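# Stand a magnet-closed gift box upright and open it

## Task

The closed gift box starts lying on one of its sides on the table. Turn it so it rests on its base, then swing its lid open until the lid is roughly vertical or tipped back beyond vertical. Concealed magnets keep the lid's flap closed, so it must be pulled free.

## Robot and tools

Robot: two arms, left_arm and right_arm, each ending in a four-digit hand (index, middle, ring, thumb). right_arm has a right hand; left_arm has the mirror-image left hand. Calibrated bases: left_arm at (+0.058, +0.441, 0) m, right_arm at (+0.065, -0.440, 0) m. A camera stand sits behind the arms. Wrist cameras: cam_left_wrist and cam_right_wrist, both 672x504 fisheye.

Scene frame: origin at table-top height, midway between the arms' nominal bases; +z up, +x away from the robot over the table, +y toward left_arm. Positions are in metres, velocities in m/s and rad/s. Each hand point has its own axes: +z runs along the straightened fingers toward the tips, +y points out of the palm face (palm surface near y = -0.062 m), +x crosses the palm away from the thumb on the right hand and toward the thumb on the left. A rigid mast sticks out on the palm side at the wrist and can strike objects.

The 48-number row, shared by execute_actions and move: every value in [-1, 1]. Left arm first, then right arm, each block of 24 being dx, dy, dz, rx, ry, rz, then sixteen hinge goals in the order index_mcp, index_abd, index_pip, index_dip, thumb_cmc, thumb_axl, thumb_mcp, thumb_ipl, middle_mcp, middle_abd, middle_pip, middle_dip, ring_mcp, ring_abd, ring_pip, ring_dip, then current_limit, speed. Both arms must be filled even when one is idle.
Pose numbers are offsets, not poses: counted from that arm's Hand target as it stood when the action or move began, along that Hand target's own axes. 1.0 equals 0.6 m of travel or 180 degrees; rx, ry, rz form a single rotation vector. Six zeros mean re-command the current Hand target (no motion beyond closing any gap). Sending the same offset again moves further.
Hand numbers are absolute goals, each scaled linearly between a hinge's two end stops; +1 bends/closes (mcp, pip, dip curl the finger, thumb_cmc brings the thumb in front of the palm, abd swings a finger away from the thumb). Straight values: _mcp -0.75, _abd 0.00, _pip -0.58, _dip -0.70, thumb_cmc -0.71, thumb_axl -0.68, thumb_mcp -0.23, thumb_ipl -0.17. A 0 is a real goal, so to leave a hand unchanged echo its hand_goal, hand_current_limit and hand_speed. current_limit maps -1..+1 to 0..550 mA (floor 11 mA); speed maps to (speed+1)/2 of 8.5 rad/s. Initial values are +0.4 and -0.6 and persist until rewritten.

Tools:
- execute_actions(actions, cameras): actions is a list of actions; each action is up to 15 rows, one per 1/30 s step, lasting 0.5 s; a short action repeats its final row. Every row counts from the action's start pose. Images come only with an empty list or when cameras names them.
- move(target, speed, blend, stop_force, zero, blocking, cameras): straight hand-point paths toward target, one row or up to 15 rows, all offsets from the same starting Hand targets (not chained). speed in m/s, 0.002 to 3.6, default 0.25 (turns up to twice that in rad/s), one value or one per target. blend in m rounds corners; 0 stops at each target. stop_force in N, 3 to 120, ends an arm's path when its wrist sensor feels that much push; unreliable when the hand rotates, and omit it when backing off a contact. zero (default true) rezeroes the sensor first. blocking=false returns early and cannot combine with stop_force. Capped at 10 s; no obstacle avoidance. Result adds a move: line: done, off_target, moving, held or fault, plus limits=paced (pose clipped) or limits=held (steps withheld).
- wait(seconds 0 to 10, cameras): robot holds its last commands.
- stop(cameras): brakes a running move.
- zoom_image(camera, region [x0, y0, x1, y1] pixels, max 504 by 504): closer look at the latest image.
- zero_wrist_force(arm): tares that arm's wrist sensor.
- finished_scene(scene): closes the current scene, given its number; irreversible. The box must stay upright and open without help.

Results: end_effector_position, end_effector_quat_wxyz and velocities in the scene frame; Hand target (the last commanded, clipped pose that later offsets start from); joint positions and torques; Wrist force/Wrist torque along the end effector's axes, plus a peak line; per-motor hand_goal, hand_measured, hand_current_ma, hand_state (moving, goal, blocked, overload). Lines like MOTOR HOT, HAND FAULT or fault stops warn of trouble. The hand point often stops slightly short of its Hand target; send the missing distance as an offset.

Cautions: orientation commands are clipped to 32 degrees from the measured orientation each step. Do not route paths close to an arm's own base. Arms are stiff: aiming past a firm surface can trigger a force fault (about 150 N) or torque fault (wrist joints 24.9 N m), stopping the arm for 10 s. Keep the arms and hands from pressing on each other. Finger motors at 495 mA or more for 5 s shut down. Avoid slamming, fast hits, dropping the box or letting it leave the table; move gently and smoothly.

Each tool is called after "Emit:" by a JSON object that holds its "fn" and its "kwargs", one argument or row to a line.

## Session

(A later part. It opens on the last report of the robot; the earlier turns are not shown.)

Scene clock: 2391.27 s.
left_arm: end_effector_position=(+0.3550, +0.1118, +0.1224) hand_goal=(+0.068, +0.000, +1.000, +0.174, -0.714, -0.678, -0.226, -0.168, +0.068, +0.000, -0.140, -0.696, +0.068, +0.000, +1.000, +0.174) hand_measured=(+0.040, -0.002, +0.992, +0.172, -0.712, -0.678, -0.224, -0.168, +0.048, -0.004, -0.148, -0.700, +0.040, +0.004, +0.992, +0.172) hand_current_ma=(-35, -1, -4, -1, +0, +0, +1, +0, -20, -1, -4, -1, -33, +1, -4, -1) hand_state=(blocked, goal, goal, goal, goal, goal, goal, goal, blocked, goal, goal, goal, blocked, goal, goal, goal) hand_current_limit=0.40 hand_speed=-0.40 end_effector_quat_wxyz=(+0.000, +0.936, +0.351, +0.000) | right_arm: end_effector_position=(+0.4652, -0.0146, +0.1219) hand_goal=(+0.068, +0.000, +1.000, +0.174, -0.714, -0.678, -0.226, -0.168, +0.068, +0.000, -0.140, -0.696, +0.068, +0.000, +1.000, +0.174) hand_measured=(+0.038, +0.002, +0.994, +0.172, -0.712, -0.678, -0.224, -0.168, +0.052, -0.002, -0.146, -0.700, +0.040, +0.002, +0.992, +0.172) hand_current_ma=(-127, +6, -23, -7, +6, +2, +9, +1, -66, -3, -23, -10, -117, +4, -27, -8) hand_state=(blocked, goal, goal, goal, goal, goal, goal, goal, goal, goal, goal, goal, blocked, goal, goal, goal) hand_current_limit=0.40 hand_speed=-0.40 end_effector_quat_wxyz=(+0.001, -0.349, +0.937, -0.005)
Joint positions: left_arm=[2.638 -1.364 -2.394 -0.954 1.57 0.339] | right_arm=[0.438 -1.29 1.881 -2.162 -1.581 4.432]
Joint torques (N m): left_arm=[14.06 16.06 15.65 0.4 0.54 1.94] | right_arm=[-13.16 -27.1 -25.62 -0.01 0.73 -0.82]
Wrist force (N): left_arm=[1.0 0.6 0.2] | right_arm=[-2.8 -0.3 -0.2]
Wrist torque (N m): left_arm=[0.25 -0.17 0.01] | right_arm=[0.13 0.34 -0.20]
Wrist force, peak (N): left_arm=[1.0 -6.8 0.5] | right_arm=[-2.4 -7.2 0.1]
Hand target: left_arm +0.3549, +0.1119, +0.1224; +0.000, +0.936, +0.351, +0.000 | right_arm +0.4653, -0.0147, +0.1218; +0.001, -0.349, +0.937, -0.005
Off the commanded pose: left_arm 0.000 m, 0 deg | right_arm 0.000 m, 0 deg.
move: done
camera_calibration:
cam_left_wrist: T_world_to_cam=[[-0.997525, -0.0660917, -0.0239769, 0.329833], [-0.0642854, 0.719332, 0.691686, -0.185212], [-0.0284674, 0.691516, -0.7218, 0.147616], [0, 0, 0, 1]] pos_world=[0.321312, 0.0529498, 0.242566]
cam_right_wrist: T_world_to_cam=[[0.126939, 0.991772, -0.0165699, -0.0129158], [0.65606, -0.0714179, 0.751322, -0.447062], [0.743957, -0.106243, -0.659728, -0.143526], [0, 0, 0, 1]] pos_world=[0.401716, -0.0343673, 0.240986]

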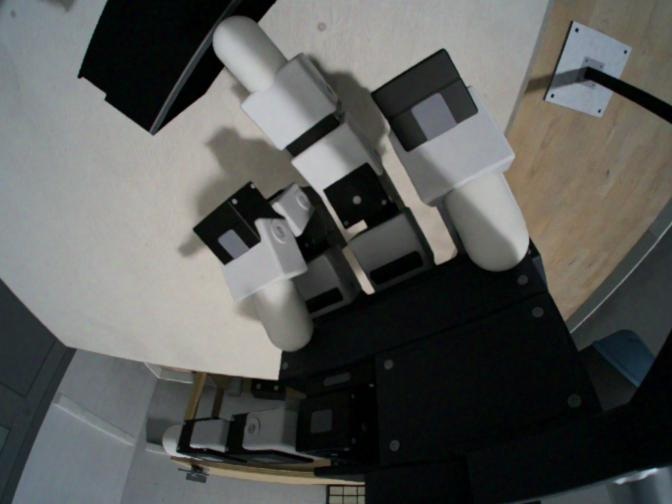

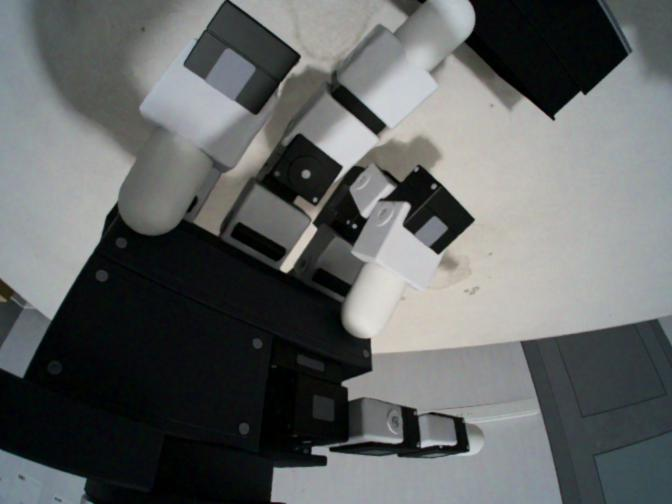

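Emit:
{"fn": "zoom_image", "kwargs": {
  "camera": "cam_left_wrist",
  "region": [40, 0, 300, 160]
}}

Emit:
{"fn": "zoom_image", "kwargs": {
  "camera": "cam_right_wrist",
  "region": [400, 0, 660, 160]
}}

Scaled by 1.938 from the camera's 672x504 image, which has a finer 960x720 frame.

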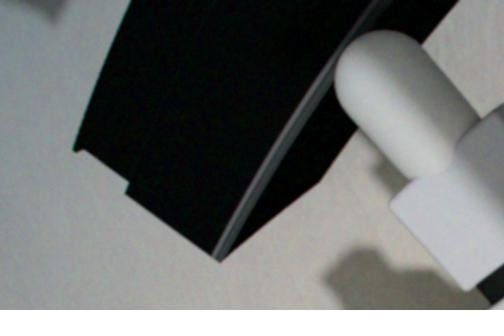

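Scaled by 1.938 from the camera's 672x504 image, which has a finer 960x720 frame.

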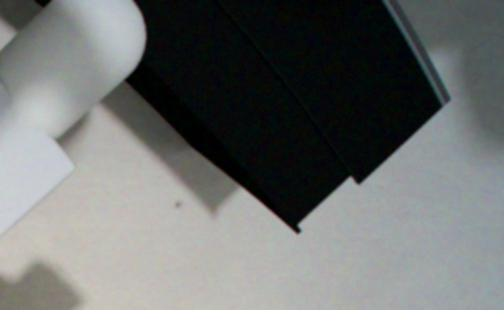

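Emit:
{"fn": "move", "kwargs": {
  "target": [
    [0,-0.02,-0.17,0,0,0,-0.754,0,1,0.174,-0.714,-0.678,-0.226,-0.168,-0.754,0,1,0.174,-0.412,0,-0.577,-0.696,0.6,-0.4,0,-0.02,-0.17,0,0,0,-0.412,0,-0.577,-0.696,0.571,-0.678,-0.226,-0.168,-0.754,0,1,0.174,-0.754,0,1,0.174,0.6,-0.4],
    [0.175,0,-0.17,0,0,0,-0.754,0,1,0.174,-0.714,-0.678,-0.226,-0.168,-0.754,0,1,0.174,-0.412,0,-0.577,-0.696,0.6,-0.4,0.125,0,-0.17,0,0,0,-0.412,0,-0.577,-0.696,0.571,-0.678,-0.226,-0.168,-0.754,0,1,0.174,-0.754,0,1,0.174,0.6,-0.4],
    [0.175,0.192,-0.17,0,0,0,-0.754,0,1,0.174,-0.714,-0.678,-0.226,-0.168,-0.754,0,1,0.174,-0.412,0,-0.577,-0.696,0.6,-0.4,0.125,0.212,-0.17,0,0,0,-0.412,0,-0.577,-0.696,0.571,-0.678,-0.226,-0.168,-0.754,0,1,0.174,-0.754,0,1,0.174,0.6,-0.4]
  ],
  "speed": 0.12,
  "cameras": ["all"]
}}

Scene clock: 2476.07 s.
left_arm: end_effector_position=(+0.5096, +0.0943, +0.2245) hand_goal=(-0.754, +0.000, +1.000, +0.174, -0.714, -0.678, -0.226, -0.168, -0.754, +0.000, +1.000, +0.174, -0.412, +0.000, -0.578, -0.696) hand_measured=(-0.754, -0.002, +0.996, +0.172, -0.712, -0.678, -0.224, -0.168, -0.752, -0.004, +0.994, +0.172, -0.414, +0.002, -0.576, -0.694) hand_current_ma=(+0, -1, -1, -1, +0, +0, +1, +0, +0, -1, -3, -1, +0, +1, +0, +1) hand_state=(goal, goal, goal, goal, goal, goal, goal, goal, goal, goal, goal, goal, goal, goal, goal, goal) hand_current_limit=0.60 hand_speed=-0.40 end_effector_quat_wxyz=(+0.000, +0.936, +0.351, +0.000) | right_arm: end_effector_position=(+0.3250, +0.0333, +0.2228) hand_goal=(-0.412, +0.000, -0.578, -0.696, +0.570, -0.678, -0.226, -0.168, -0.754, +0.000, +1.000, +0.174, -0.754, +0.000, +1.000, +0.174) hand_measured=(-0.414, +0.002, -0.576, -0.694, +0.568, -0.678, -0.224, -0.168, -0.754, -0.002, +0.994, +0.172, -0.754, +0.002, +0.996, +0.172) hand_current_ma=(-8, +6, +5, +7, -8, +2, +10, +1, +3, -3, -20, -8, +3, +4, -16, -7) hand_state=(goal, goal, goal, goal, goal, goal, goal, goal, goal, goal, goal, goal, goal, goal, goal, goal) hand_current_limit=0.60 hand_speed=-0.40 end_effector_quat_wxyz=(+0.001, -0.349, +0.937, -0.005)
Joint positions: left_arm=[2.768 -1.556 -1.933 -1.223 1.57 0.469] | right_arm=[0.661 -1.55 1.898 -1.918 -1.581 4.655]
Joint torques (N m): left_arm=[-14.38 12.3 30.98 0.37 1.8 -1.7] | right_arm=[11.89 -9.48 -29.2 0.03 -2.04 1.9]
Wrist force (N): left_arm=[0.8 0.2 0.2] | right_arm=[-2.9 -0.6 -0.6]
Wrist torque (N m): left_arm=[0.07 -0.10 0.09] | right_arm=[0.07 0.32 -0.36]
Wrist force, peak (N): left_arm=[1.1 0.7 0.6] | right_arm=[-3.2 -0.6 -0.4]
Hand target: left_arm +0.5097, +0.0942, +0.2245; +0.000, +0.936, +0.351, +0.000 | right_arm +0.3249, +0.0334, +0.2228; +0.001, -0.349, +0.937, -0.005
Off the commanded pose: left_arm 0.000 m, 0 deg | right_arm 0.000 m, 0 deg.
move: done
camera_calibration:
cam_left_wrist: T_world_to_cam=[[-0.997525, -0.0660972, -0.0239721, 0.48534], [-0.0642881, 0.719381, 0.691634, -0.233289], [-0.02847, 0.691464, -0.72185, 0.237834], [0, 0, 0, 1]] pos_world=[0.475912, 0.0354497, 0.344666]
cam_right_wrist: T_world_to_cam=[[0.126928, 0.991773, -0.0165794, -0.0409467], [0.656117, -0.0714112, 0.751273, -0.427469], [0.743909, -0.106235, -0.659783, 0.0324643], [0, 0, 0, 1]] pos_world=[0.261516, 0.0135327, 0.341886]

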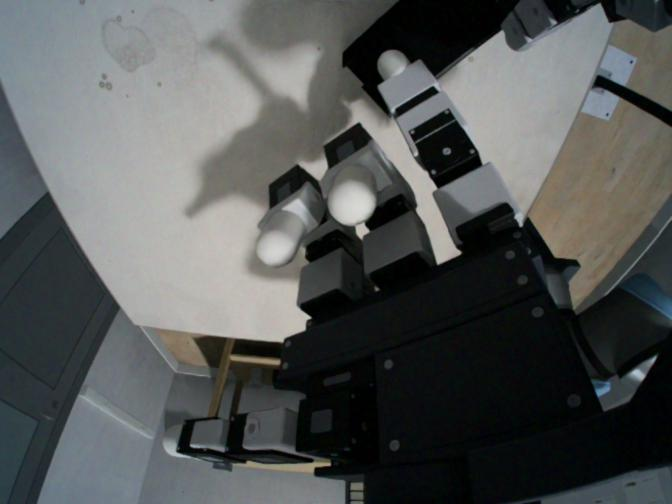

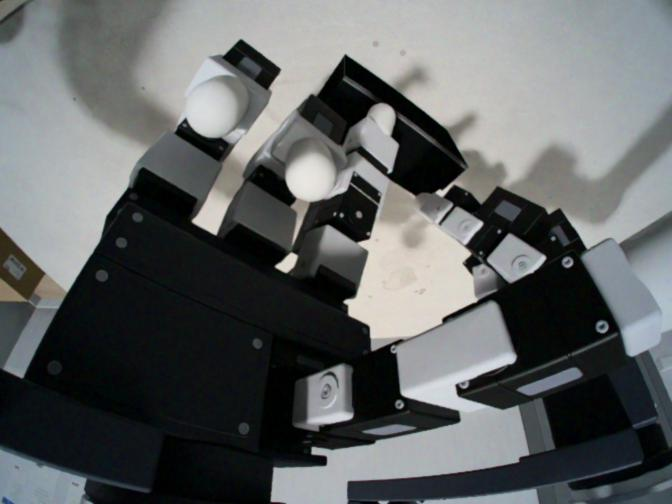

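Emit:
{"fn": "zoom_image", "kwargs": {
  "camera": "cam_right_wrist",
  "region": [300, 40, 500, 230]
}}

Emit:
{"fn": "zoom_image", "kwargs": {
  "camera": "cam_left_wrist",
  "region": [320, 0, 540, 140]
}}

Scaled by 2.520 from the camera's 672x504 image, which has a finer 960x720 frame.

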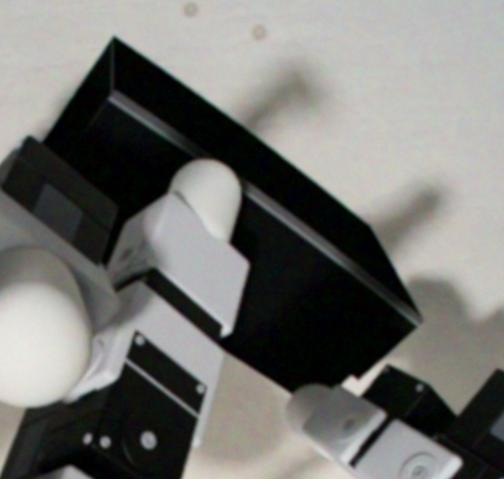

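Scaled by 2.291 from the camera's 672x504 image, which has a finer 960x720 frame.

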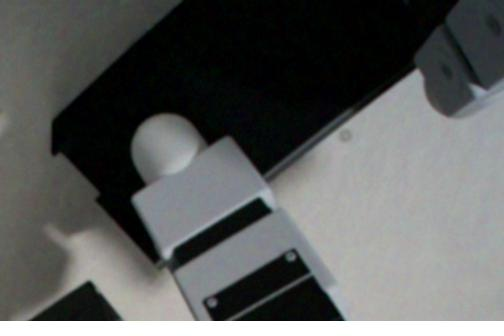

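Emit:
{"fn": "move", "kwargs": {
  "target": [
    [0,0.0165,0,0,0,0,-0.754,0,1,0.174,-0.714,-0.678,-0.226,-0.168,-0.754,0,1,0.174,-0.412,0,-0.577,-0.696,0.6,-0.4,-0.004,-0.0363,0,0,0,0,-0.412,0,-0.577,-0.696,0.571,-0.678,-0.226,-0.168,-0.754,0,1,0.174,-0.754,0,1,0.174,0.6,-0.4],
    [0,0.0165,0.035,0,0,0,-0.754,0,1,0.174,-0.714,-0.678,-0.226,-0.168,-0.754,0,1,0.174,-0.412,0,-0.577,-0.696,0.6,-0.4,-0.004,-0.0363,0.035,0,0,0,-0.412,0,-0.577,-0.696,0.571,-0.678,-0.226,-0.168,-0.754,0,1,0.174,-0.754,0,1,0.174,0.6,-0.4]
  ],
  "speed": 0.1
}}

Emit:
{"fn": "move", "kwargs": {
  "target": [0,0,0.03,0,0,0,-0.754,0,1,0.174,-0.714,-0.678,-0.226,-0.168,-0.754,0,1,0.174,-0.412,0,-0.577,-0.696,0.6,-0.4,0,0,0.03,0,0,0,-0.412,0,-0.577,-0.696,0.571,-0.678,-0.226,-0.168,-0.754,0,1,0.174,-0.754,0,1,0.174,0.6,-0.4],
  "speed": 0.015,
  "stop_force": 6,
  "cameras": ["all"]
}}

Emit:
{"fn": "zoom_image", "kwargs": {
  "camera": "cam_right_wrist",
  "region": [300, 40, 500, 230]
}}

Emit:
{"fn": "zoom_image", "kwargs": {
  "camera": "cam_left_wrist",
  "region": [320, 0, 540, 140]
}}

Scene clock: 2513.40 s.
left_arm: end_effector_position=(+0.5162, +0.0867, +0.2037) hand_goal=(-0.754, +0.000, +1.000, +0.174, -0.714, -0.678, -0.226, -0.168, -0.754, +0.000, +1.000, +0.174, -0.412, +0.000, -0.578, -0.696) hand_measured=(-0.754, -0.002, +0.996, +0.172, -0.712, -0.678, -0.224, -0.168, -0.752, -0.004, +0.994, +0.172, -0.414, +0.002, -0.576, -0.694) hand_current_ma=(+0, -1, -1, -1, +0, +0, +1, +0, +0, -1, -3, -1, +0, +1, +0, +1) hand_state=(goal, goal, goal, goal, goal, goal, goal, goal, goal, goal, goal, goal, goal, goal, goal, goal) hand_current_limit=0.60 hand_speed=-0.40 end_effector_quat_wxyz=(+0.000, +0.936, +0.351, +0.000) | right_arm: end_effector_position=(+0.3411, +0.0183, +0.2021) hand_goal=(-0.412, +0.000, -0.578, -0.696, +0.570, -0.678, -0.226, -0.168, -0.754, +0.000, +1.000, +0.174, -0.754, +0.000, +1.000, +0.174) hand_measured=(-0.414, +0.002, -0.576, -0.694, +0.568, -0.678, -0.224, -0.168, -0.754, -0.002, +0.994, +0.172, -0.754, +0.002, +0.996, +0.172) hand_current_ma=(-8, +6, +5, +7, -8, +2, +10, +1, +3, -3, -20, -8, +3, +4, -16, -7) hand_state=(goal, goal, goal, goal, goal, goal, goal, goal, goal, goal, goal, goal, goal, goal, goal, goal) hand_current_limit=0.60 hand_speed=-0.40 end_effector_quat_wxyz=(+0.001, -0.349, +0.937, -0.005)
Joint positions: left_arm=[2.758 -1.6 -1.946 -1.166 1.57 0.459] | right_arm=[0.616 -1.535 1.94 -1.974 -1.581 4.61]
Joint torques (N m): left_arm=[-13.92 15.79 16.48 4.34 1.33 -1.75] | right_arm=[-13.07 -9.47 -16.41 -4.96 1.74 -0.74]
Wrist force (N): left_arm=[0.7 0.1 -0.2] | right_arm=[-2.5 -0.5 -0.9]
Wrist torque (N m): left_arm=[0.09 -0.10 0.11] | right_arm=[0.12 0.30 -0.19]
Wrist force, peak (N): left_arm=[0.8 0.4 -1.0] | right_arm=[-3.0 -0.2 -0.6]
Hand target: left_arm +0.5163, +0.0867, +0.2035; +0.000, +0.936, +0.351, +0.000 | right_arm +0.3411, +0.0183, +0.2020; +0.001, -0.349, +0.937, -0.005
Off the commanded pose: left_arm 0.000 m, 0 deg | right_arm 0.000 m, 0 deg.
move: done

Scene clock: 2515.27 s.
left_arm: end_effector_position=(+0.5163, +0.0867, +0.1934) hand_goal=(-0.754, +0.000, +1.000, +0.174, -0.714, -0.678, -0.226, -0.168, -0.754, +0.000, +1.000, +0.174, -0.412, +0.000, -0.578, -0.696) hand_measured=(-0.754, -0.002, +0.996, +0.172, -0.712, -0.678, -0.224, -0.168, -0.752, -0.004, +0.994, +0.172, -0.406, +0.002, -0.574, -0.694) hand_current_ma=(+0, -1, -1, -1, +0, +0, +1, +0, +0, -1, -3, -1, +3, +0, +1, +1) hand_state=(goal, goal, goal, goal, goal, goal, goal, goal, goal, goal, goal, goal, goal, goal, goal, goal) hand_current_limit=0.60 hand_speed=-0.40 end_effector_quat_wxyz=(+0.000, +0.936, +0.351, +0.000) | right_arm: end_effector_position=(+0.3411, +0.0183, +0.1951) hand_goal=(-0.412, +0.000, -0.578, -0.696, +0.570, -0.678, -0.226, -0.168, -0.754, +0.000, +1.000, +0.174, -0.754, +0.000, +1.000, +0.174) hand_measured=(-0.406, +0.000, -0.572, -0.694, +0.568, -0.678, -0.224, -0.168, -0.754, -0.002, +0.994, +0.172, -0.754, +0.002, +0.996, +0.172) hand_current_ma=(+23, +1, +17, +8, -8, +2, +10, +1, +3, -3, -20, -8, +3, +4, -16, -7) hand_state=(goal, goal, goal, goal, goal, goal, goal, goal, goal, goal, goal, goal, goal, goal, goal, goal) hand_current_limit=0.60 hand_speed=-0.40 end_effector_quat_wxyz=(+0.001, -0.349, +0.937, -0.005)
Joint positions: left_arm=[2.758 -1.61 -1.964 -1.138 1.57 0.459] | right_arm=[0.615 -1.528 1.952 -1.994 -1.581 4.609]
Joint torques (N m): left_arm=[-12.86 26.93 29.9 0.3 0.23 -1.63] | right_arm=[-4.88 -39.73 -28.13 -0.01 1.54 0.38]
Wrist force (N): left_arm=[0.8 -0.4 -1.4] | right_arm=[-2.5 -0.2 -0.7]
Wrist torque (N m): left_arm=[0.13 -0.20 0.14] | right_arm=[0.10 0.29 -0.20]
Wrist force, peak (N): left_arm=[1.1 -3.9 -9.7] | right_arm=[-2.1 -3.2 -7.8]
Hand target: left_arm +0.5163, +0.0867, +0.1934; +0.000, +0.936, +0.351, +0.000 (not the last commanded pose) | right_arm +0.3411, +0.0183, +0.1951; +0.001, -0.349, +0.937, -0.005 (not the last commanded pose)
Off the commanded pose: left_arm 0.008 m, 0 deg | right_arm 0.011 m, 0 deg.
move: contact (left_arm, right_arm)
camera_calibration:
cam_left_wrist: T_world_to_cam=[[-0.997525, -0.0660957, -0.0239807, 0.490778], [-0.0642909, 0.719331, 0.691686, -0.205895], [-0.0284673, 0.691516, -0.7218, 0.220812], [0, 0, 0, 1]] pos_world=[0.482612, 0.0278498, 0.313566]
cam_right_wrist: T_world_to_cam=[[0.12693, 0.991773, -0.0165795, -0.0284744], [0.656062, -0.071405, 0.751322, -0.4183], [0.743957, -0.106243, -0.659728, 0.000576265], [0, 0, 0, 1]] pos_world=[0.277616, -0.00156734, 0.314186]

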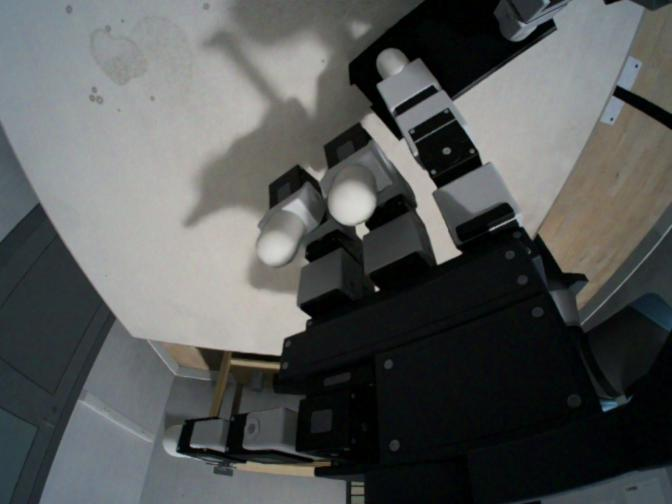

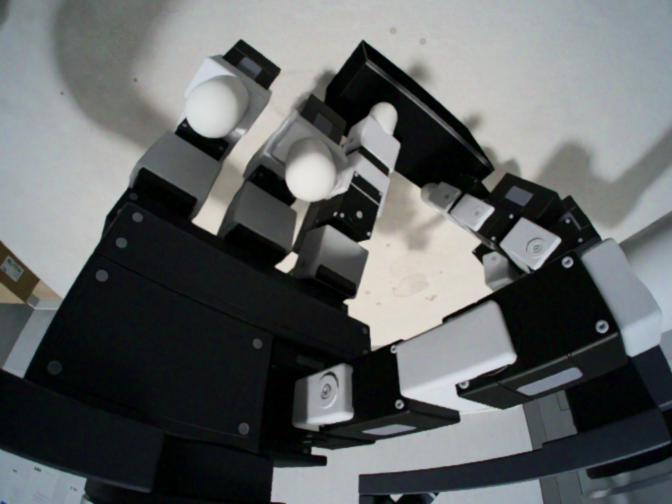

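Scaled by 2.520 from the camera's 672x504 image, which has a finer 960x720 frame.

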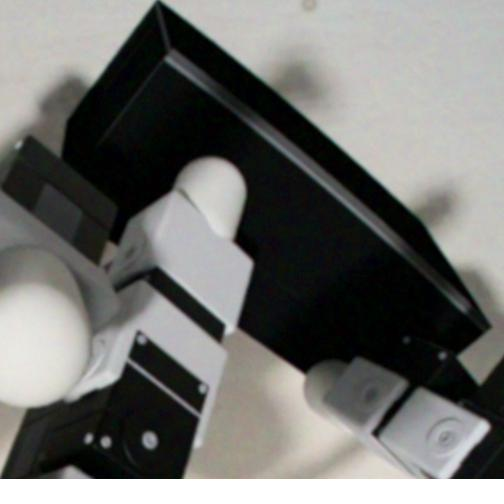

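Scaled by 2.291 from the camera's 672x504 image, which has a finer 960x720 frame.

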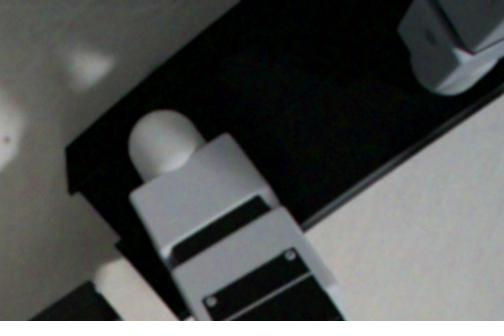

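Emit:
{"fn": "move", "kwargs": {
  "target": [
    [0,0,0,0,0,0,-0.754,0,1,0.174,-0.714,-0.678,-0.226,-0.168,-0.754,0,1,0.174,-0.412,0,-0.577,-0.696,0.6,-0.4,0,0,-0.013,0,0,0,-0.412,0,-0.577,-0.696,0.571,-0.678,-0.226,-0.168,-0.754,0,1,0.174,-0.754,0,1,0.174,0.6,-0.4],
    [0,0,0,0,0,0,-0.754,0,1,0.174,-0.714,-0.678,-0.226,-0.168,-0.754,0,1,0.174,-0.412,0,-0.577,-0.696,0.6,-0.4,0,0.02,-0.013,0,0,0,-0.412,0,-0.577,-0.696,0.571,-0.678,-0.226,-0.168,-0.754,0,1,0.174,-0.754,0,1,0.174,0.6,-0.4]
  ],
  "speed": 0.1
}}

Emit:
{"fn": "move", "kwargs": {
  "target": [0,0,0.03,0,0,0,-0.754,0,1,0.174,-0.714,-0.678,-0.226,-0.168,-0.754,0,1,0.174,-0.412,0,-0.577,-0.696,0.6,-0.4,0,0,0.04,0,0,0,-0.412,0,-0.577,-0.696,0.571,-0.678,-0.226,-0.168,-0.754,0,1,0.174,-0.754,0,1,0.174,0.6,-0.4],
  "speed": 0.012,
  "stop_force": 14,
  "cameras": ["all"]
}}

Emit:
{"fn": "zoom_image", "kwargs": {
  "camera": "cam_right_wrist",
  "region": [300, 40, 500, 230]
}}

Scene clock: 2539.50 s.
left_arm: end_effector_position=(+0.5163, +0.0867, +0.1934) hand_goal=(-0.754, +0.000, +1.000, +0.174, -0.714, -0.678, -0.226, -0.168, -0.754, +0.000, +1.000, +0.174, -0.412, +0.000, -0.578, -0.696) hand_measured=(-0.754, -0.002, +0.996, +0.172, -0.712, -0.678, -0.224, -0.168, -0.752, -0.004, +0.994, +0.172, -0.406, +0.002, -0.574, -0.694) hand_current_ma=(+0, -1, -1, -1, +0, +0, +1, +0, +0, -1, -3, -1, +2, +0, +1, +1) hand_state=(goal, goal, goal, goal, goal, goal, goal, goal, goal, goal, goal, goal, goal, goal, goal, goal) hand_current_limit=0.60 hand_speed=-0.40 end_effector_quat_wxyz=(+0.000, +0.936, +0.351, +0.000) | right_arm: end_effector_position=(+0.3333, +0.0273, +0.2028) hand_goal=(-0.412, +0.000, -0.578, -0.696, +0.570, -0.678, -0.226, -0.168, -0.754, +0.000, +1.000, +0.174, -0.754, +0.000, +1.000, +0.174) hand_measured=(-0.412, +0.000, -0.576, -0.694, +0.568, -0.678, -0.224, -0.168, -0.754, -0.002, +0.994, +0.172, -0.754, +0.002, +0.996, +0.172) hand_current_ma=(-2, +1, +5, +8, -8, +2, +10, +1, +3, -3, -20, -8, +3, +4, -16, -7) hand_state=(goal, goal, goal, goal, goal, goal, goal, goal, goal, goal, goal, goal, goal, goal, goal, goal) hand_current_limit=0.60 hand_speed=-0.40 end_effector_quat_wxyz=(+0.001, -0.349, +0.937, -0.005)
Joint positions: left_arm=[2.758 -1.61 -1.964 -1.138 1.57 0.459] | right_arm=[0.64 -1.531 1.934 -1.972 -1.581 4.634]
Joint torques (N m): left_arm=[-6.68 26.86 29.56 0.17 0.27 -1.75] | right_arm=[11.86 -10.23 -27.8 0.04 1.45 1.97]
Wrist force (N): left_arm=[0.6 -0.2 -1.3] | right_arm=[-2.5 -0.4 -0.9]
Wrist torque (N m): left_arm=[0.14 -0.19 0.14] | right_arm=[0.12 0.29 -0.32]
Wrist force, peak (N): left_arm=[0.9 -0.2 -1.7] | right_arm=[-2.9 -0.4 -0.8]
Hand target: left_arm +0.5163, +0.0867, +0.1934; +0.000, +0.936, +0.351, +0.000 | right_arm +0.3332, +0.0274, +0.2028; +0.001, -0.349, +0.937, -0.005
Off the commanded pose: left_arm 0.000 m, 0 deg | right_arm 0.000 m, 0 deg.
move: done

Scene clock: 2541.80 s.
left_arm: end_effector_position=(+0.5163, +0.0867, +0.1890) hand_goal=(-0.754, +0.000, +1.000, +0.174, -0.714, -0.678, -0.226, -0.168, -0.754, +0.000, +1.000, +0.174, -0.412, +0.000, -0.578, -0.696) hand_measured=(-0.754, -0.002, +0.996, +0.172, -0.712, -0.678, -0.224, -0.168, -0.752, -0.004, +0.994, +0.172, -0.374, +0.004, -0.552, -0.686) hand_current_ma=(+0, -1, -1, -1, +0, +0, +1, +0, +0, -1, -3, -1, +52, +1, +26, +5) hand_state=(goal, goal, goal, goal, goal, goal, goal, goal, goal, goal, goal, goal, blocked, goal, blocked, goal) hand_current_limit=0.60 hand_speed=-0.40 end_effector_quat_wxyz=(+0.000, +0.936, +0.351, +0.000) | right_arm: end_effector_position=(+0.3333, +0.0273, +0.1907) hand_goal=(-0.412, +0.000, -0.578, -0.696, +0.570, -0.678, -0.226, -0.168, -0.754, +0.000, +1.000, +0.174, -0.754, +0.000, +1.000, +0.174) hand_measured=(-0.374, -0.028, -0.558, -0.688, +0.568, -0.678, -0.224, -0.168, -0.754, -0.002, +0.994, +0.172, -0.754, +0.002, +0.996, +0.172) hand_current_ma=(+165, -97, +75, +28, -8, +2, +10, +1, +3, -3, -20, -8, +3, +4, -16, -7) hand_state=(blocked, blocked, blocked, goal, goal, goal, goal, goal, goal, goal, goal, goal, goal, goal, goal, goal) hand_current_limit=0.60 hand_speed=-0.40 end_effector_quat_wxyz=(+0.001, -0.349, +0.937, -0.005)
Joint positions: left_arm=[2.758 -1.615 -1.971 -1.126 1.57 0.459] | right_arm=[0.641 -1.518 1.954 -2.005 -1.581 4.634]
Joint torques (N m): left_arm=[-5.62 23.44 26.63 0.07 0.34 -1.59] | right_arm=[9.66 -33.87 -21.64 1.84 1.98 0.72]
Wrist force (N): left_arm=[0.8 -3.6 -9.5] | right_arm=[-3.8 -4.2 -11.1]
Wrist torque (N m): left_arm=[0.50 -0.80 0.39] | right_arm=[0.65 -0.08 -0.23]
Wrist force, peak (N): left_arm=[0.8 -6.8 -16.0] | right_arm=[-3.2 -7.3 -16.4]
Hand target: left_arm +0.5163, +0.0867, +0.1890; +0.000, +0.936, +0.351, +0.000 (not the last commanded pose) | right_arm +0.3333, +0.0273, +0.1907; +0.001, -0.349, +0.937, -0.005 (not the last commanded pose)
Off the commanded pose: left_arm 0.014 m, 0 deg | right_arm 0.012 m, 0 deg.
move: contact (left_arm, right_arm)
camera_calibration:
cam_left_wrist: T_world_to_cam=[[-0.997522, -0.0660935, -0.0241179, 0.490714], [-0.0643843, 0.719329, 0.69168, -0.202804], [-0.0283669, 0.691518, -0.721802, 0.217588], [0, 0, 0, 1]] pos_world=[0.482613, 0.0278498, 0.309166]
cam_right_wrist: T_world_to_cam=[[0.126939, 0.991772, -0.0165535, -0.0365929], [0.655954, -0.0714152, 0.751415, -0.409227], [0.744051, -0.106242, -0.659622, 0.00438486], [0, 0, 0, 1]] pos_world=[0.269816, 0.00753267, 0.309786]

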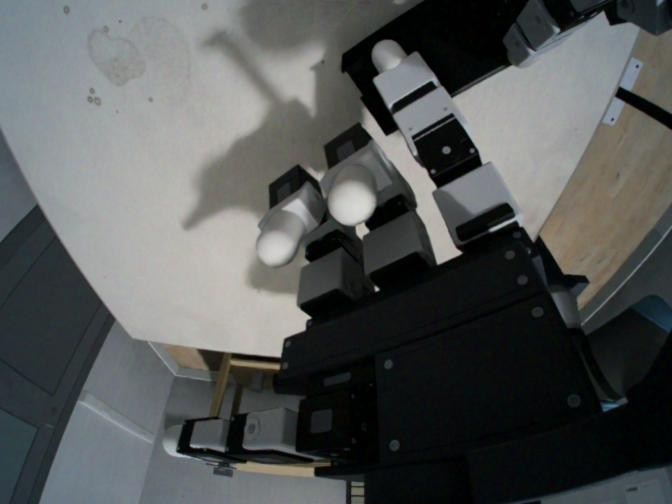

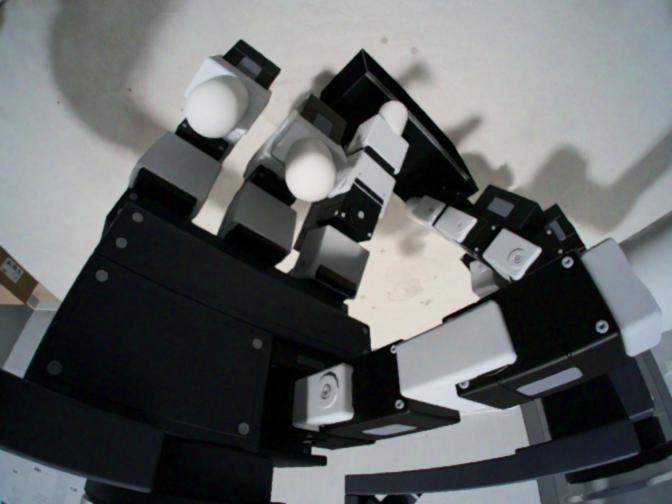

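Scaled by 2.520 from the camera's 672x504 image, which has a finer 960x720 frame.

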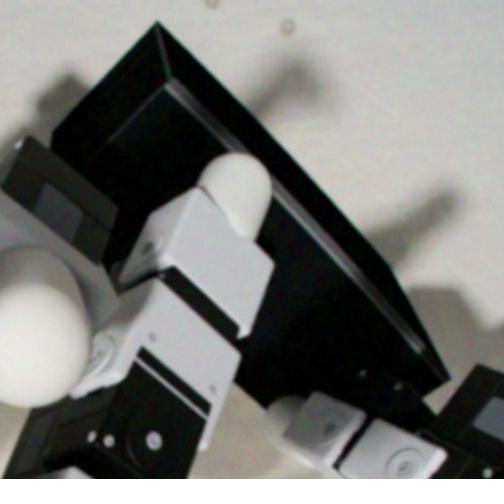

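Emit:
{"fn": "move", "kwargs": {
  "target": [
    [0,0,0.007,0,0,0,-0.754,0,1,0.174,-0.714,-0.678,-0.226,-0.168,-0.754,0,1,0.174,-0.412,0,-0.577,-0.696,0.6,-0.4,0,0,0.007,0,0,0,-0.412,0,-0.577,-0.696,0.571,-0.678,-0.226,-0.168,-0.754,0,1,0.174,-0.754,0,1,0.174,0.6,-0.4],
    [0,0.025,0.007,0,0,0,-0.754,0,1,0.174,-0.714,-0.678,-0.226,-0.168,-0.754,0,1,0.174,-0.412,0,-0.577,-0.696,0.6,-0.4,0,0.025,0.007,0,0,0,-0.412,0,-0.577,-0.696,0.571,-0.678,-0.226,-0.168,-0.754,0,1,0.174,-0.754,0,1,0.174,0.6,-0.4]
  ],
  "speed": 0.02,
  "cameras": ["all"]
}}

Emit:
{"fn": "zoom_image", "kwargs": {
  "camera": "cam_right_wrist",
  "region": [300, 40, 500, 230]
}}

Scene clock: 2552.23 s.
left_arm: end_effector_position=(+0.5260, +0.0755, +0.1849) hand_goal=(-0.754, +0.000, +1.000, +0.174, -0.714, -0.678, -0.226, -0.168, -0.754, +0.000, +1.000, +0.174, -0.412, +0.000, -0.578, -0.696) hand_measured=(-0.754, -0.002, +0.996, +0.172, -0.712, -0.678, -0.224, -0.168, -0.752, -0.004, +0.994, +0.172, -0.348, +0.006, -0.530, -0.674) hand_current_ma=(+0, -1, -1, -1, +0, +0, +1, +0, +0, -1, -3, -1, +124, +2, +71, +21) hand_state=(goal, goal, goal, goal, goal, goal, goal, goal, goal, goal, goal, goal, blocked, goal, blocked, blocked) hand_current_limit=0.60 hand_speed=-0.40 end_effector_quat_wxyz=(+0.000, +0.936, +0.351, +0.000) | right_arm: end_effector_position=(+0.3236, +0.0385, +0.1864) hand_goal=(-0.412, +0.000, -0.578, -0.696, +0.570, -0.678, -0.226, -0.168, -0.754, +0.000, +1.000, +0.174, -0.754, +0.000, +1.000, +0.174) hand_measured=(-0.296, -0.030, -0.522, -0.666, +0.568, -0.678, -0.224, -0.168, -0.754, -0.002, +0.994, +0.172, -0.754, +0.002, +0.996, +0.172) hand_current_ma=(+440, -104, +236, +117, -7, +2, +10, +1, +3, -3, -20, -8, +3, +4, -16, -7) hand_state=(blocked, blocked, blocked, blocked, goal, goal, goal, goal, goal, goal, goal, goal, goal, goal, goal, goal) hand_current_limit=0.60 hand_speed=-0.40 end_effector_quat_wxyz=(+0.001, -0.349, +0.937, -0.005)
Joint positions: left_arm=[2.745 -1.654 -1.941 -1.117 1.57 0.446] | right_arm=[0.671 -1.506 1.954 -2.016 -1.581 4.665]
Joint torques (N m): left_arm=[-13.92 13.28 28.35 -0.1 -0.31 -1.95] | right_arm=[10.65 -8.1 -25.33 1 1.17 1.7]
Wrist force (N): left_arm=[0.9 -2.5 -7.6] | right_arm=[-3.7 1.4 -5.0]
Wrist torque (N m): left_arm=[0.35 -0.70 0.32] | right_arm=[0.02 0.05 -0.34]
Wrist force, peak (N): left_arm=[1.1 -12.4 -25.7] | right_arm=[-2.9 -7.1 -17.2]
Hand target: left_arm +0.5261, +0.0754, +0.1849; +0.000, +0.936, +0.351, +0.000 | right_arm +0.3235, +0.0387, +0.1864; +0.001, -0.349, +0.937, -0.005
Off the commanded pose: left_arm 0.000 m, 0 deg | right_arm 0.000 m, 0 deg.
move: done
camera_calibration:
cam_left_wrist: T_world_to_cam=[[-0.997522, -0.066099, -0.0241131, 0.499547], [-0.0643871, 0.719378, 0.691628, -0.191201], [-0.0283695, 0.691466, -0.721851, 0.222594], [0, 0, 0, 1]] pos_world=[0.492313, 0.0166497, 0.304965]
cam_right_wrist: T_world_to_cam=[[0.126857, 0.991784, -0.0164945, -0.0465246], [0.656015, -0.0714133, 0.751361, -0.398767], [0.74401, -0.106136, -0.659685, 0.0100579], [0, 0, 0, 1]] pos_world=[0.260016, 0.0187326, 0.305486]

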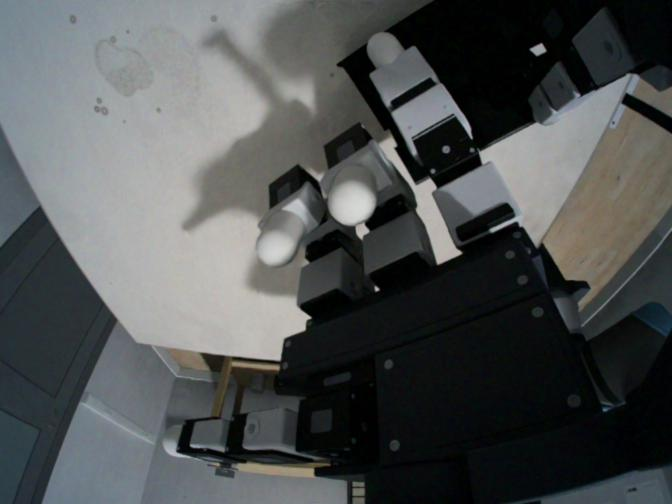

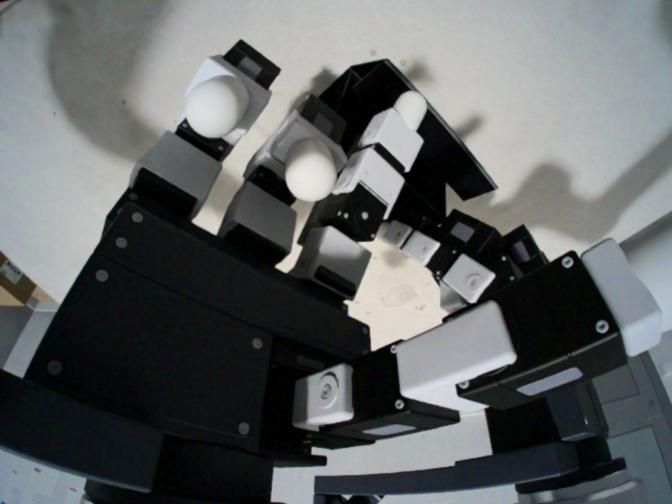

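Scaled by 2.520 from the camera's 672x504 image, which has a finer 960x720 frame.

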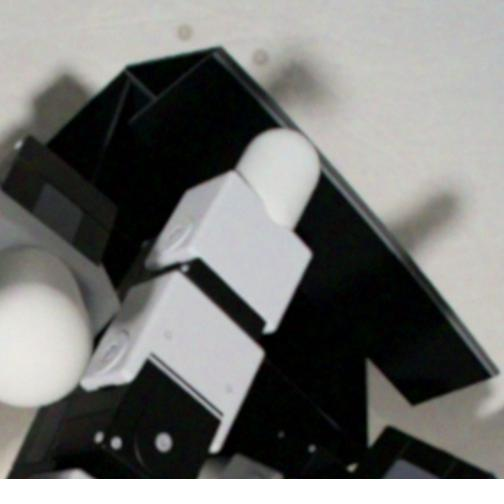

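Emit:
{"fn": "move", "kwargs": {
  "target": [
    [0,0,0,0,0,0,-0.754,0,1,0.174,-0.714,-0.678,-0.226,-0.168,-0.754,0,1,0.174,-0.412,0,-0.577,-0.696,0.6,-0.4,0,0.035,0.015,0,0,0,-0.412,0,-0.577,-0.696,0.571,-0.678,-0.226,-0.168,-0.754,0,1,0.174,-0.754,0,1,0.174,0.6,-0.4]
  ],
  "speed": 0.03,
  "cameras": ["all"]
}}

Emit:
{"fn": "zoom_image", "kwargs": {
  "camera": "cam_right_wrist",
  "region": [300, 40, 500, 230]
}}

Scene clock: 2592.23 s.
left_arm: end_effector_position=(+0.5261, +0.0754, +0.1849) hand_goal=(-0.754, +0.000, +1.000, +0.174, -0.714, -0.678, -0.226, -0.168, -0.754, +0.000, +1.000, +0.174, -0.412, +0.000, -0.578, -0.696) hand_measured=(-0.754, -0.002, +0.996, +0.172, -0.712, -0.678, -0.224, -0.168, -0.752, -0.004, +0.994, +0.172, -0.348, +0.006, -0.530, -0.674) hand_current_ma=(+0, -1, -1, -1, +0, +0, +1, +0, +0, -1, -3, -1, +123, +2, +71, +21) hand_state=(goal, goal, goal, goal, goal, goal, goal, goal, goal, goal, goal, goal, blocked, goal, blocked, blocked) hand_current_limit=0.60 hand_speed=-0.40 end_effector_quat_wxyz=(+0.000, +0.936, +0.351, +0.000) | right_arm: end_effector_position=(+0.3099, +0.0543, +0.1773) hand_goal=(-0.412, +0.000, -0.578, -0.696, +0.570, -0.678, -0.226, -0.168, -0.754, +0.000, +1.000, +0.174, -0.754, +0.000, +1.000, +0.174) hand_measured=(-0.314, -0.004, -0.522, -0.666, +0.568, -0.678, -0.224, -0.168, -0.754, -0.002, +0.994, +0.172, -0.754, +0.002, +0.996, +0.172) hand_current_ma=(+440, -12, +236, +117, -7, +2, +10, +1, +3, -3, -20, -8, +3, +4, -16, -7) hand_state=(blocked, goal, blocked, blocked, goal, goal, goal, goal, goal, goal, goal, goal, goal, goal, goal, goal) hand_current_limit=0.60 hand_speed=-0.40 end_effector_quat_wxyz=(+0.001, -0.349, +0.937, -0.005)
Joint positions: left_arm=[2.744 -1.655 -1.94 -1.117 1.57 0.446] | right_arm=[0.715 -1.484 1.955 -2.04 -1.58 4.708]
Joint torques (N m): left_arm=[-14.54 14.13 26.6 -0.02 1.87 -1.56] | right_arm=[11.33 -11.72 -17.94 -4.45 1.77 1.65]
Wrist force (N): left_arm=[1.1 -0.8 -6.4] | right_arm=[-2.8 1.1 -2.3]
Wrist torque (N m): left_arm=[0.23 -0.56 0.20] | right_arm=[0.03 0.28 -0.36]
Wrist force, peak (N): left_arm=[0.7 -2.6 -7.5] | right_arm=[-3.9 1.4 -5.2]
Hand target: left_arm +0.5261, +0.0754, +0.1849; +0.000, +0.936, +0.351, +0.000 | right_arm +0.3098, +0.0545, +0.1772; +0.001, -0.349, +0.937, -0.005
Off the commanded pose: left_arm 0.000 m, 0 deg | right_arm 0.000 m, 0 deg.
move: done
camera_calibration:
cam_left_wrist: T_world_to_cam=[[-0.997522, -0.0660935, -0.0241179, 0.499641], [-0.0643843, 0.719329, 0.69168, -0.19114], [-0.0283669, 0.691518, -0.721802, 0.222648], [0, 0, 0, 1]] pos_world=[0.492413, 0.0165498, 0.304966]
cam_right_wrist: T_world_to_cam=[[0.1268, 0.99179, -0.0165763, -0.0605832], [0.656078, -0.0713224, 0.751315, -0.38181], [0.743964, -0.106142, -0.659735, 0.0158108], [0, 0, 0, 1]] pos_world=[0.246416, 0.0345325, 0.296286]

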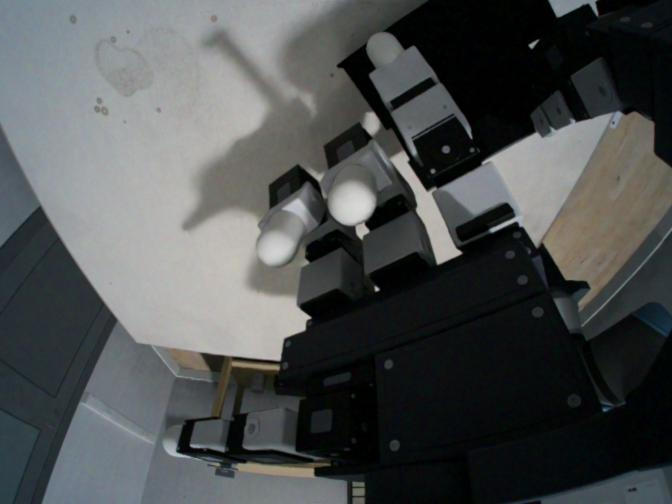

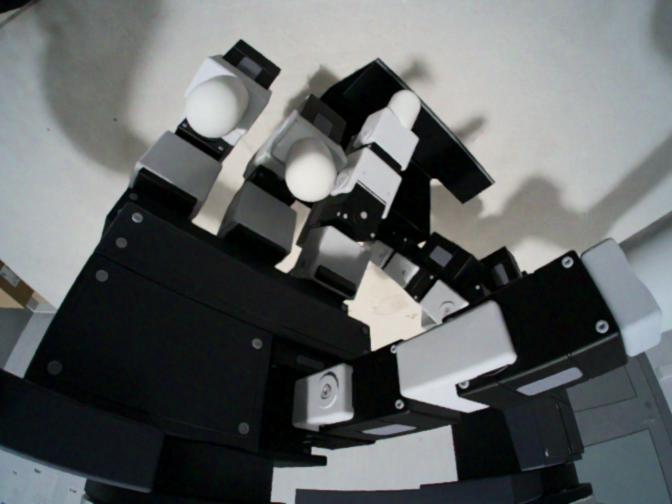

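Scaled by 2.520 from the camera's 672x504 image, which has a finer 960x720 frame.

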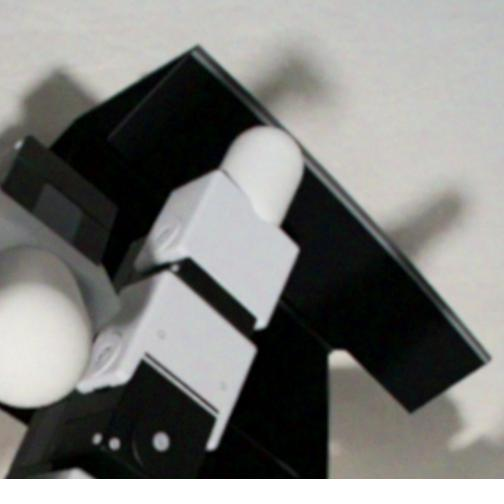

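Emit:
{"fn": "move", "kwargs": {
  "target": [
    [0,0,0,0,0,0,-0.754,0,1,0.174,-0.714,-0.678,-0.226,-0.168,-0.754,0,1,0.174,-0.412,0,-0.577,-0.696,0.6,-0.4,0,0.035,0.03,0,0,0,-0.412,0,-0.577,-0.696,0.571,-0.678,-0.226,-0.168,-0.754,0,1,0.174,-0.754,0,1,0.174,0.6,-0.4],
    [0,0,0,0,0,0,-0.754,0,1,0.174,-0.714,-0.678,-0.226,-0.168,-0.754,0,1,0.174,-0.412,0,-0.577,-0.696,0.6,-0.4,0,0.065,0.075,0,0,0,-0.412,0,-0.577,-0.696,0.571,-0.678,-0.226,-0.168,-0.754,0,1,0.174,-0.754,0,1,0.174,0.6,-0.4]
  ],
  "speed": 0.03,
  "cameras": ["all"]
}}

Emit:
{"fn": "zoom_image", "kwargs": {
  "camera": "cam_right_wrist",
  "region": [300, 40, 500, 230]
}}

Scene clock: 2602.50 s.
left_arm: end_effector_position=(+0.5261, +0.0754, +0.1849) hand_goal=(-0.754, +0.000, +1.000, +0.174, -0.714, -0.678, -0.226, -0.168, -0.754, +0.000, +1.000, +0.174, -0.412, +0.000, -0.578, -0.696) hand_measured=(-0.754, -0.002, +0.996, +0.172, -0.712, -0.678, -0.224, -0.168, -0.752, -0.004, +0.994, +0.172, -0.348, +0.004, -0.530, -0.674) hand_current_ma=(+0, -1, -1, -1, +0, +0, +1, +0, +0, -1, -3, -1, +123, +1, +71, +21) hand_state=(goal, goal, goal, goal, goal, goal, goal, goal, goal, goal, goal, goal, blocked, goal, blocked, blocked) hand_current_limit=0.60 hand_speed=-0.40 end_effector_quat_wxyz=(+0.000, +0.936, +0.351, +0.000) | right_arm: end_effector_position=(+0.2846, +0.0835, +0.1320) hand_goal=(-0.412, +0.000, -0.578, -0.696, +0.570, -0.678, -0.226, -0.168, -0.754, +0.000, +1.000, +0.174, -0.754, +0.000, +1.000, +0.174) hand_measured=(-0.348, +0.008, -0.538, -0.672, +0.568, -0.678, -0.224, -0.168, -0.754, -0.002, +0.994, +0.172, -0.754, +0.002, +0.996, +0.172) hand_current_ma=(+288, +25, +164, +95, -7, +2, +10, +1, +3, -3, -20, -8, +3, +4, -16, -7) hand_state=(blocked, goal, blocked, blocked, goal, goal, goal, goal, goal, goal, goal, goal, goal, goal, goal, goal) hand_current_limit=0.60 hand_speed=-0.40 end_effector_quat_wxyz=(+0.001, -0.349, +0.937, -0.005)
Joint positions: left_arm=[2.744 -1.655 -1.94 -1.117 1.57 0.446] | right_arm=[0.793 -1.4 1.991 -2.159 -1.58 4.787]
Joint torques (N m): left_arm=[-14.12 20.56 24.16 -0.07 1.91 -1.16] | right_arm=[10.79 -15.28 -14.85 -4.93 1.93 2.09]
Wrist force (N): left_arm=[1.0 0.1 -5.4] | right_arm=[-2.1 1.3 -0.7]
Wrist torque (N m): left_arm=[0.13 -0.48 0.13] | right_arm=[-0.03 0.33 -0.35]
Wrist force, peak (N): left_arm=[1.2 -0.7 -6.5] | right_arm=[-2.6 1.6 -2.6]
Hand target: left_arm +0.5261, +0.0754, +0.1849; +0.000, +0.936, +0.351, +0.000 | right_arm +0.2845, +0.0836, +0.1318; +0.001, -0.349, +0.937, -0.005
Off the commanded pose: left_arm 0.000 m, 0 deg | right_arm 0.000 m, 0 deg.
move: done
camera_calibration:
cam_left_wrist: T_world_to_cam=[[-0.997522, -0.0660935, -0.0241179, 0.499641], [-0.0643843, 0.719329, 0.69168, -0.19114], [-0.0283669, 0.691518, -0.721802, 0.222648], [0, 0, 0, 1]] pos_world=[0.492413, 0.0165498, 0.304966]
cam_right_wrist: T_world_to_cam=[[0.12679, 0.991791, -0.0165677, -0.0870737], [0.656028, -0.0713151, 0.751359, -0.329028], [0.74401, -0.106134, -0.659685, 0.0078976], [0, 0, 0, 1]] pos_world=[0.221016, 0.0637324, 0.250986]

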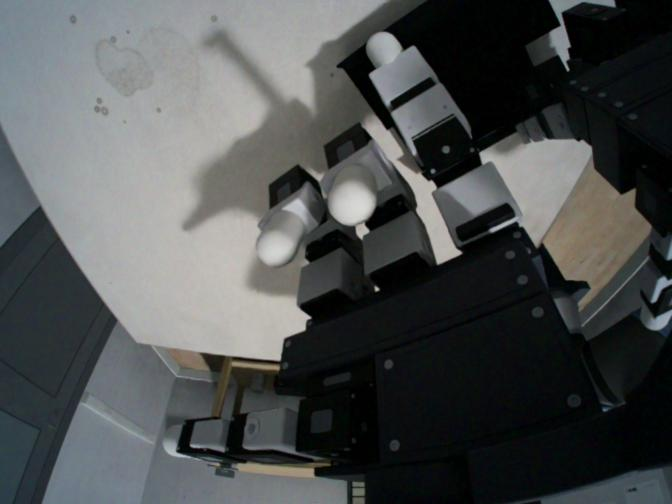

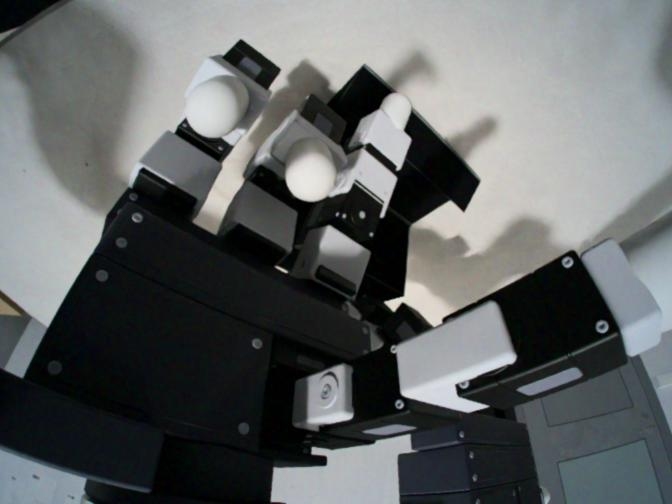

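Scaled by 2.520 from the camera's 672x504 image, which has a finer 960x720 frame.

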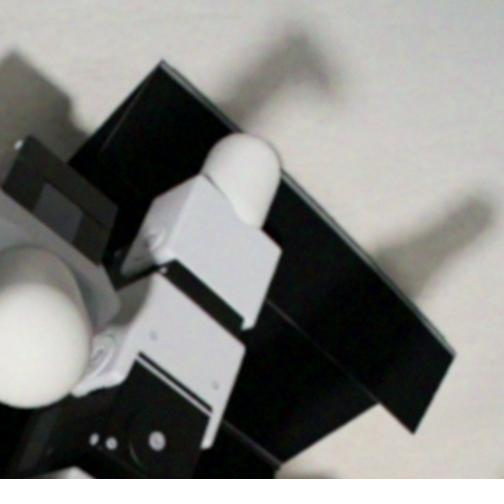

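Emit:
{"fn": "move", "kwargs": {
  "target": [
    [0,0,0,0,0,0,-0.754,0,1,0.174,-0.714,-0.678,-0.226,-0.168,-0.754,0,1,0.174,-0.412,0,-0.577,-0.696,0.6,-0.4,0,0,-0.217,0,0,0,-0.412,0,-0.577,-0.696,0.571,-0.678,-0.226,-0.168,-0.754,0,1,0.174,-0.754,0,1,0.174,0.6,-0.4],
    [0,0,0,0,0,0,-0.754,0,1,0.174,-0.714,-0.678,-0.226,-0.168,-0.754,0,1,0.174,-0.412,0,-0.577,-0.696,0.6,-0.4,-0.021,-0.385,-0.217,0,0,0,-0.412,0,-0.577,-0.696,0.571,-0.678,-0.226,-0.168,-0.754,0,1,0.174,-0.754,0,1,0.174,0.6,-0.4],
    [0,0,0,0,0,0,-0.754,0,1,0.174,-0.714,-0.678,-0.226,-0.168,-0.754,0,1,0.174,-0.412,0,-0.577,-0.696,0.6,-0.4,-0.021,-0.385,-0.2,0,0,0,0.068,0,-0.139,-0.696,-0.714,-0.678,-0.226,-0.168,0.068,0,1,0.174,0.068,0,1,0.174,0.6,-0.4]
  ],
  "speed": 0.15,
  "cameras": ["all"]
}}

Scene clock: 2690.00 s.
left_arm: end_effector_position=(+0.5261, +0.0754, +0.1849) hand_goal=(-0.754, +0.000, +1.000, +0.174, -0.714, -0.678, -0.226, -0.168, -0.754, +0.000, +1.000, +0.174, -0.412, +0.000, -0.578, -0.696) hand_measured=(-0.754, -0.002, +0.996, +0.172, -0.712, -0.678, -0.224, -0.168, -0.752, -0.004, +0.994, +0.172, -0.348, +0.002, -0.530, -0.674) hand_current_ma=(+0, -1, -1, -1, +0, +0, +1, +0, +0, -1, -3, -1, +123, +0, +71, +21) hand_state=(goal, goal, goal, goal, goal, goal, goal, goal, goal, goal, goal, goal, blocked, goal, blocked, blocked) hand_current_limit=0.60 hand_speed=-0.40 end_effector_quat_wxyz=(+0.000, +0.936, +0.351, +0.000) | right_arm: end_effector_position=(+0.4445, -0.0819, +0.2540) hand_goal=(+0.068, +0.000, -0.140, -0.696, -0.714, -0.678, -0.226, -0.168, +0.068, +0.000, +1.000, +0.174, +0.068, +0.000, +1.000, +0.174) hand_measured=(+0.050, +0.004, -0.146, -0.694, +0.188, -0.678, -0.224, -0.168, +0.040, -0.002, +0.992, +0.172, +0.040, +0.002, +0.992, +0.172) hand_current_ma=(-74, +8, -23, +7, +440, +2, +10, +1, -119, -3, -25, -7, -117, +4, -27, -7) hand_state=(goal, goal, goal, goal, blocked, goal, goal, goal, blocked, goal, goal, goal, blocked, goal, goal, goal) hand_current_limit=0.60 hand_speed=-0.40 end_effector_quat_wxyz=(+0.001, -0.349, +0.937, -0.005)
Joint positions: left_arm=[2.744 -1.655 -1.94 -1.117 1.57 0.446] | right_arm=[0.331 -1.555 1.821 -1.839 -1.581 4.325]
Joint torques (N m): left_arm=[-13.75 20.25 22.35 0.21 1.6 -0.39] | right_arm=[-12.83 -10.74 -17.72 -5.13 1.73 1.37]
Wrist force (N): left_arm=[4.4 2.5 -4.8] | right_arm=[0.3 1.6 -0.6]
Wrist torque (N m): left_arm=[0.43 -0.98 -0.13] | right_arm=[0.41 0.07 -0.47]
Wrist force, peak (N): left_arm=[4.3 2.4 -5.1] | right_arm=[-3.0 -1.5 -0.6]
Hand target: left_arm +0.5261, +0.0754, +0.1849; +0.000, +0.936, +0.351, +0.000 | right_arm +0.4445, -0.0819, +0.2540; +0.001, -0.349, +0.937, -0.005
Off the commanded pose: left_arm 0.000 m, 0 deg | right_arm 0.000 m, 0 deg.
move: done
camera_calibration:
cam_left_wrist: T_world_to_cam=[[-0.997522, -0.0660935, -0.0241179, 0.499641], [-0.0643843, 0.719329, 0.69168, -0.19114], [-0.0283669, 0.691518, -0.721802, 0.222648], [0, 0, 0, 1]] pos_world=[0.492413, 0.0165498, 0.304966]
cam_right_wrist: T_world_to_cam=[[0.12679, 0.991791, -0.0165677, 0.058705], [0.656028, -0.0713151, 0.751359, -0.53753], [0.74401, -0.106134, -0.659685, -0.048151], [0, 0, 0, 1]] pos_world=[0.381016, -0.101668, 0.373086]

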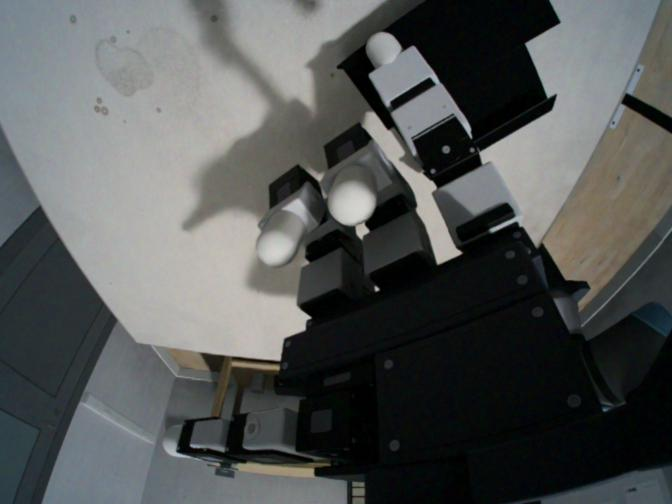

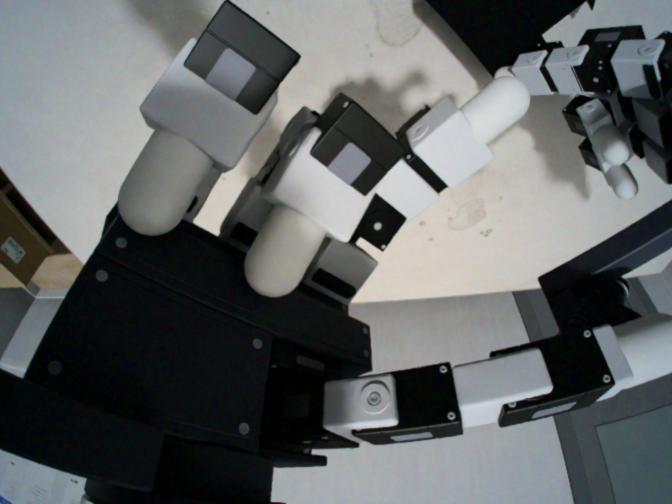

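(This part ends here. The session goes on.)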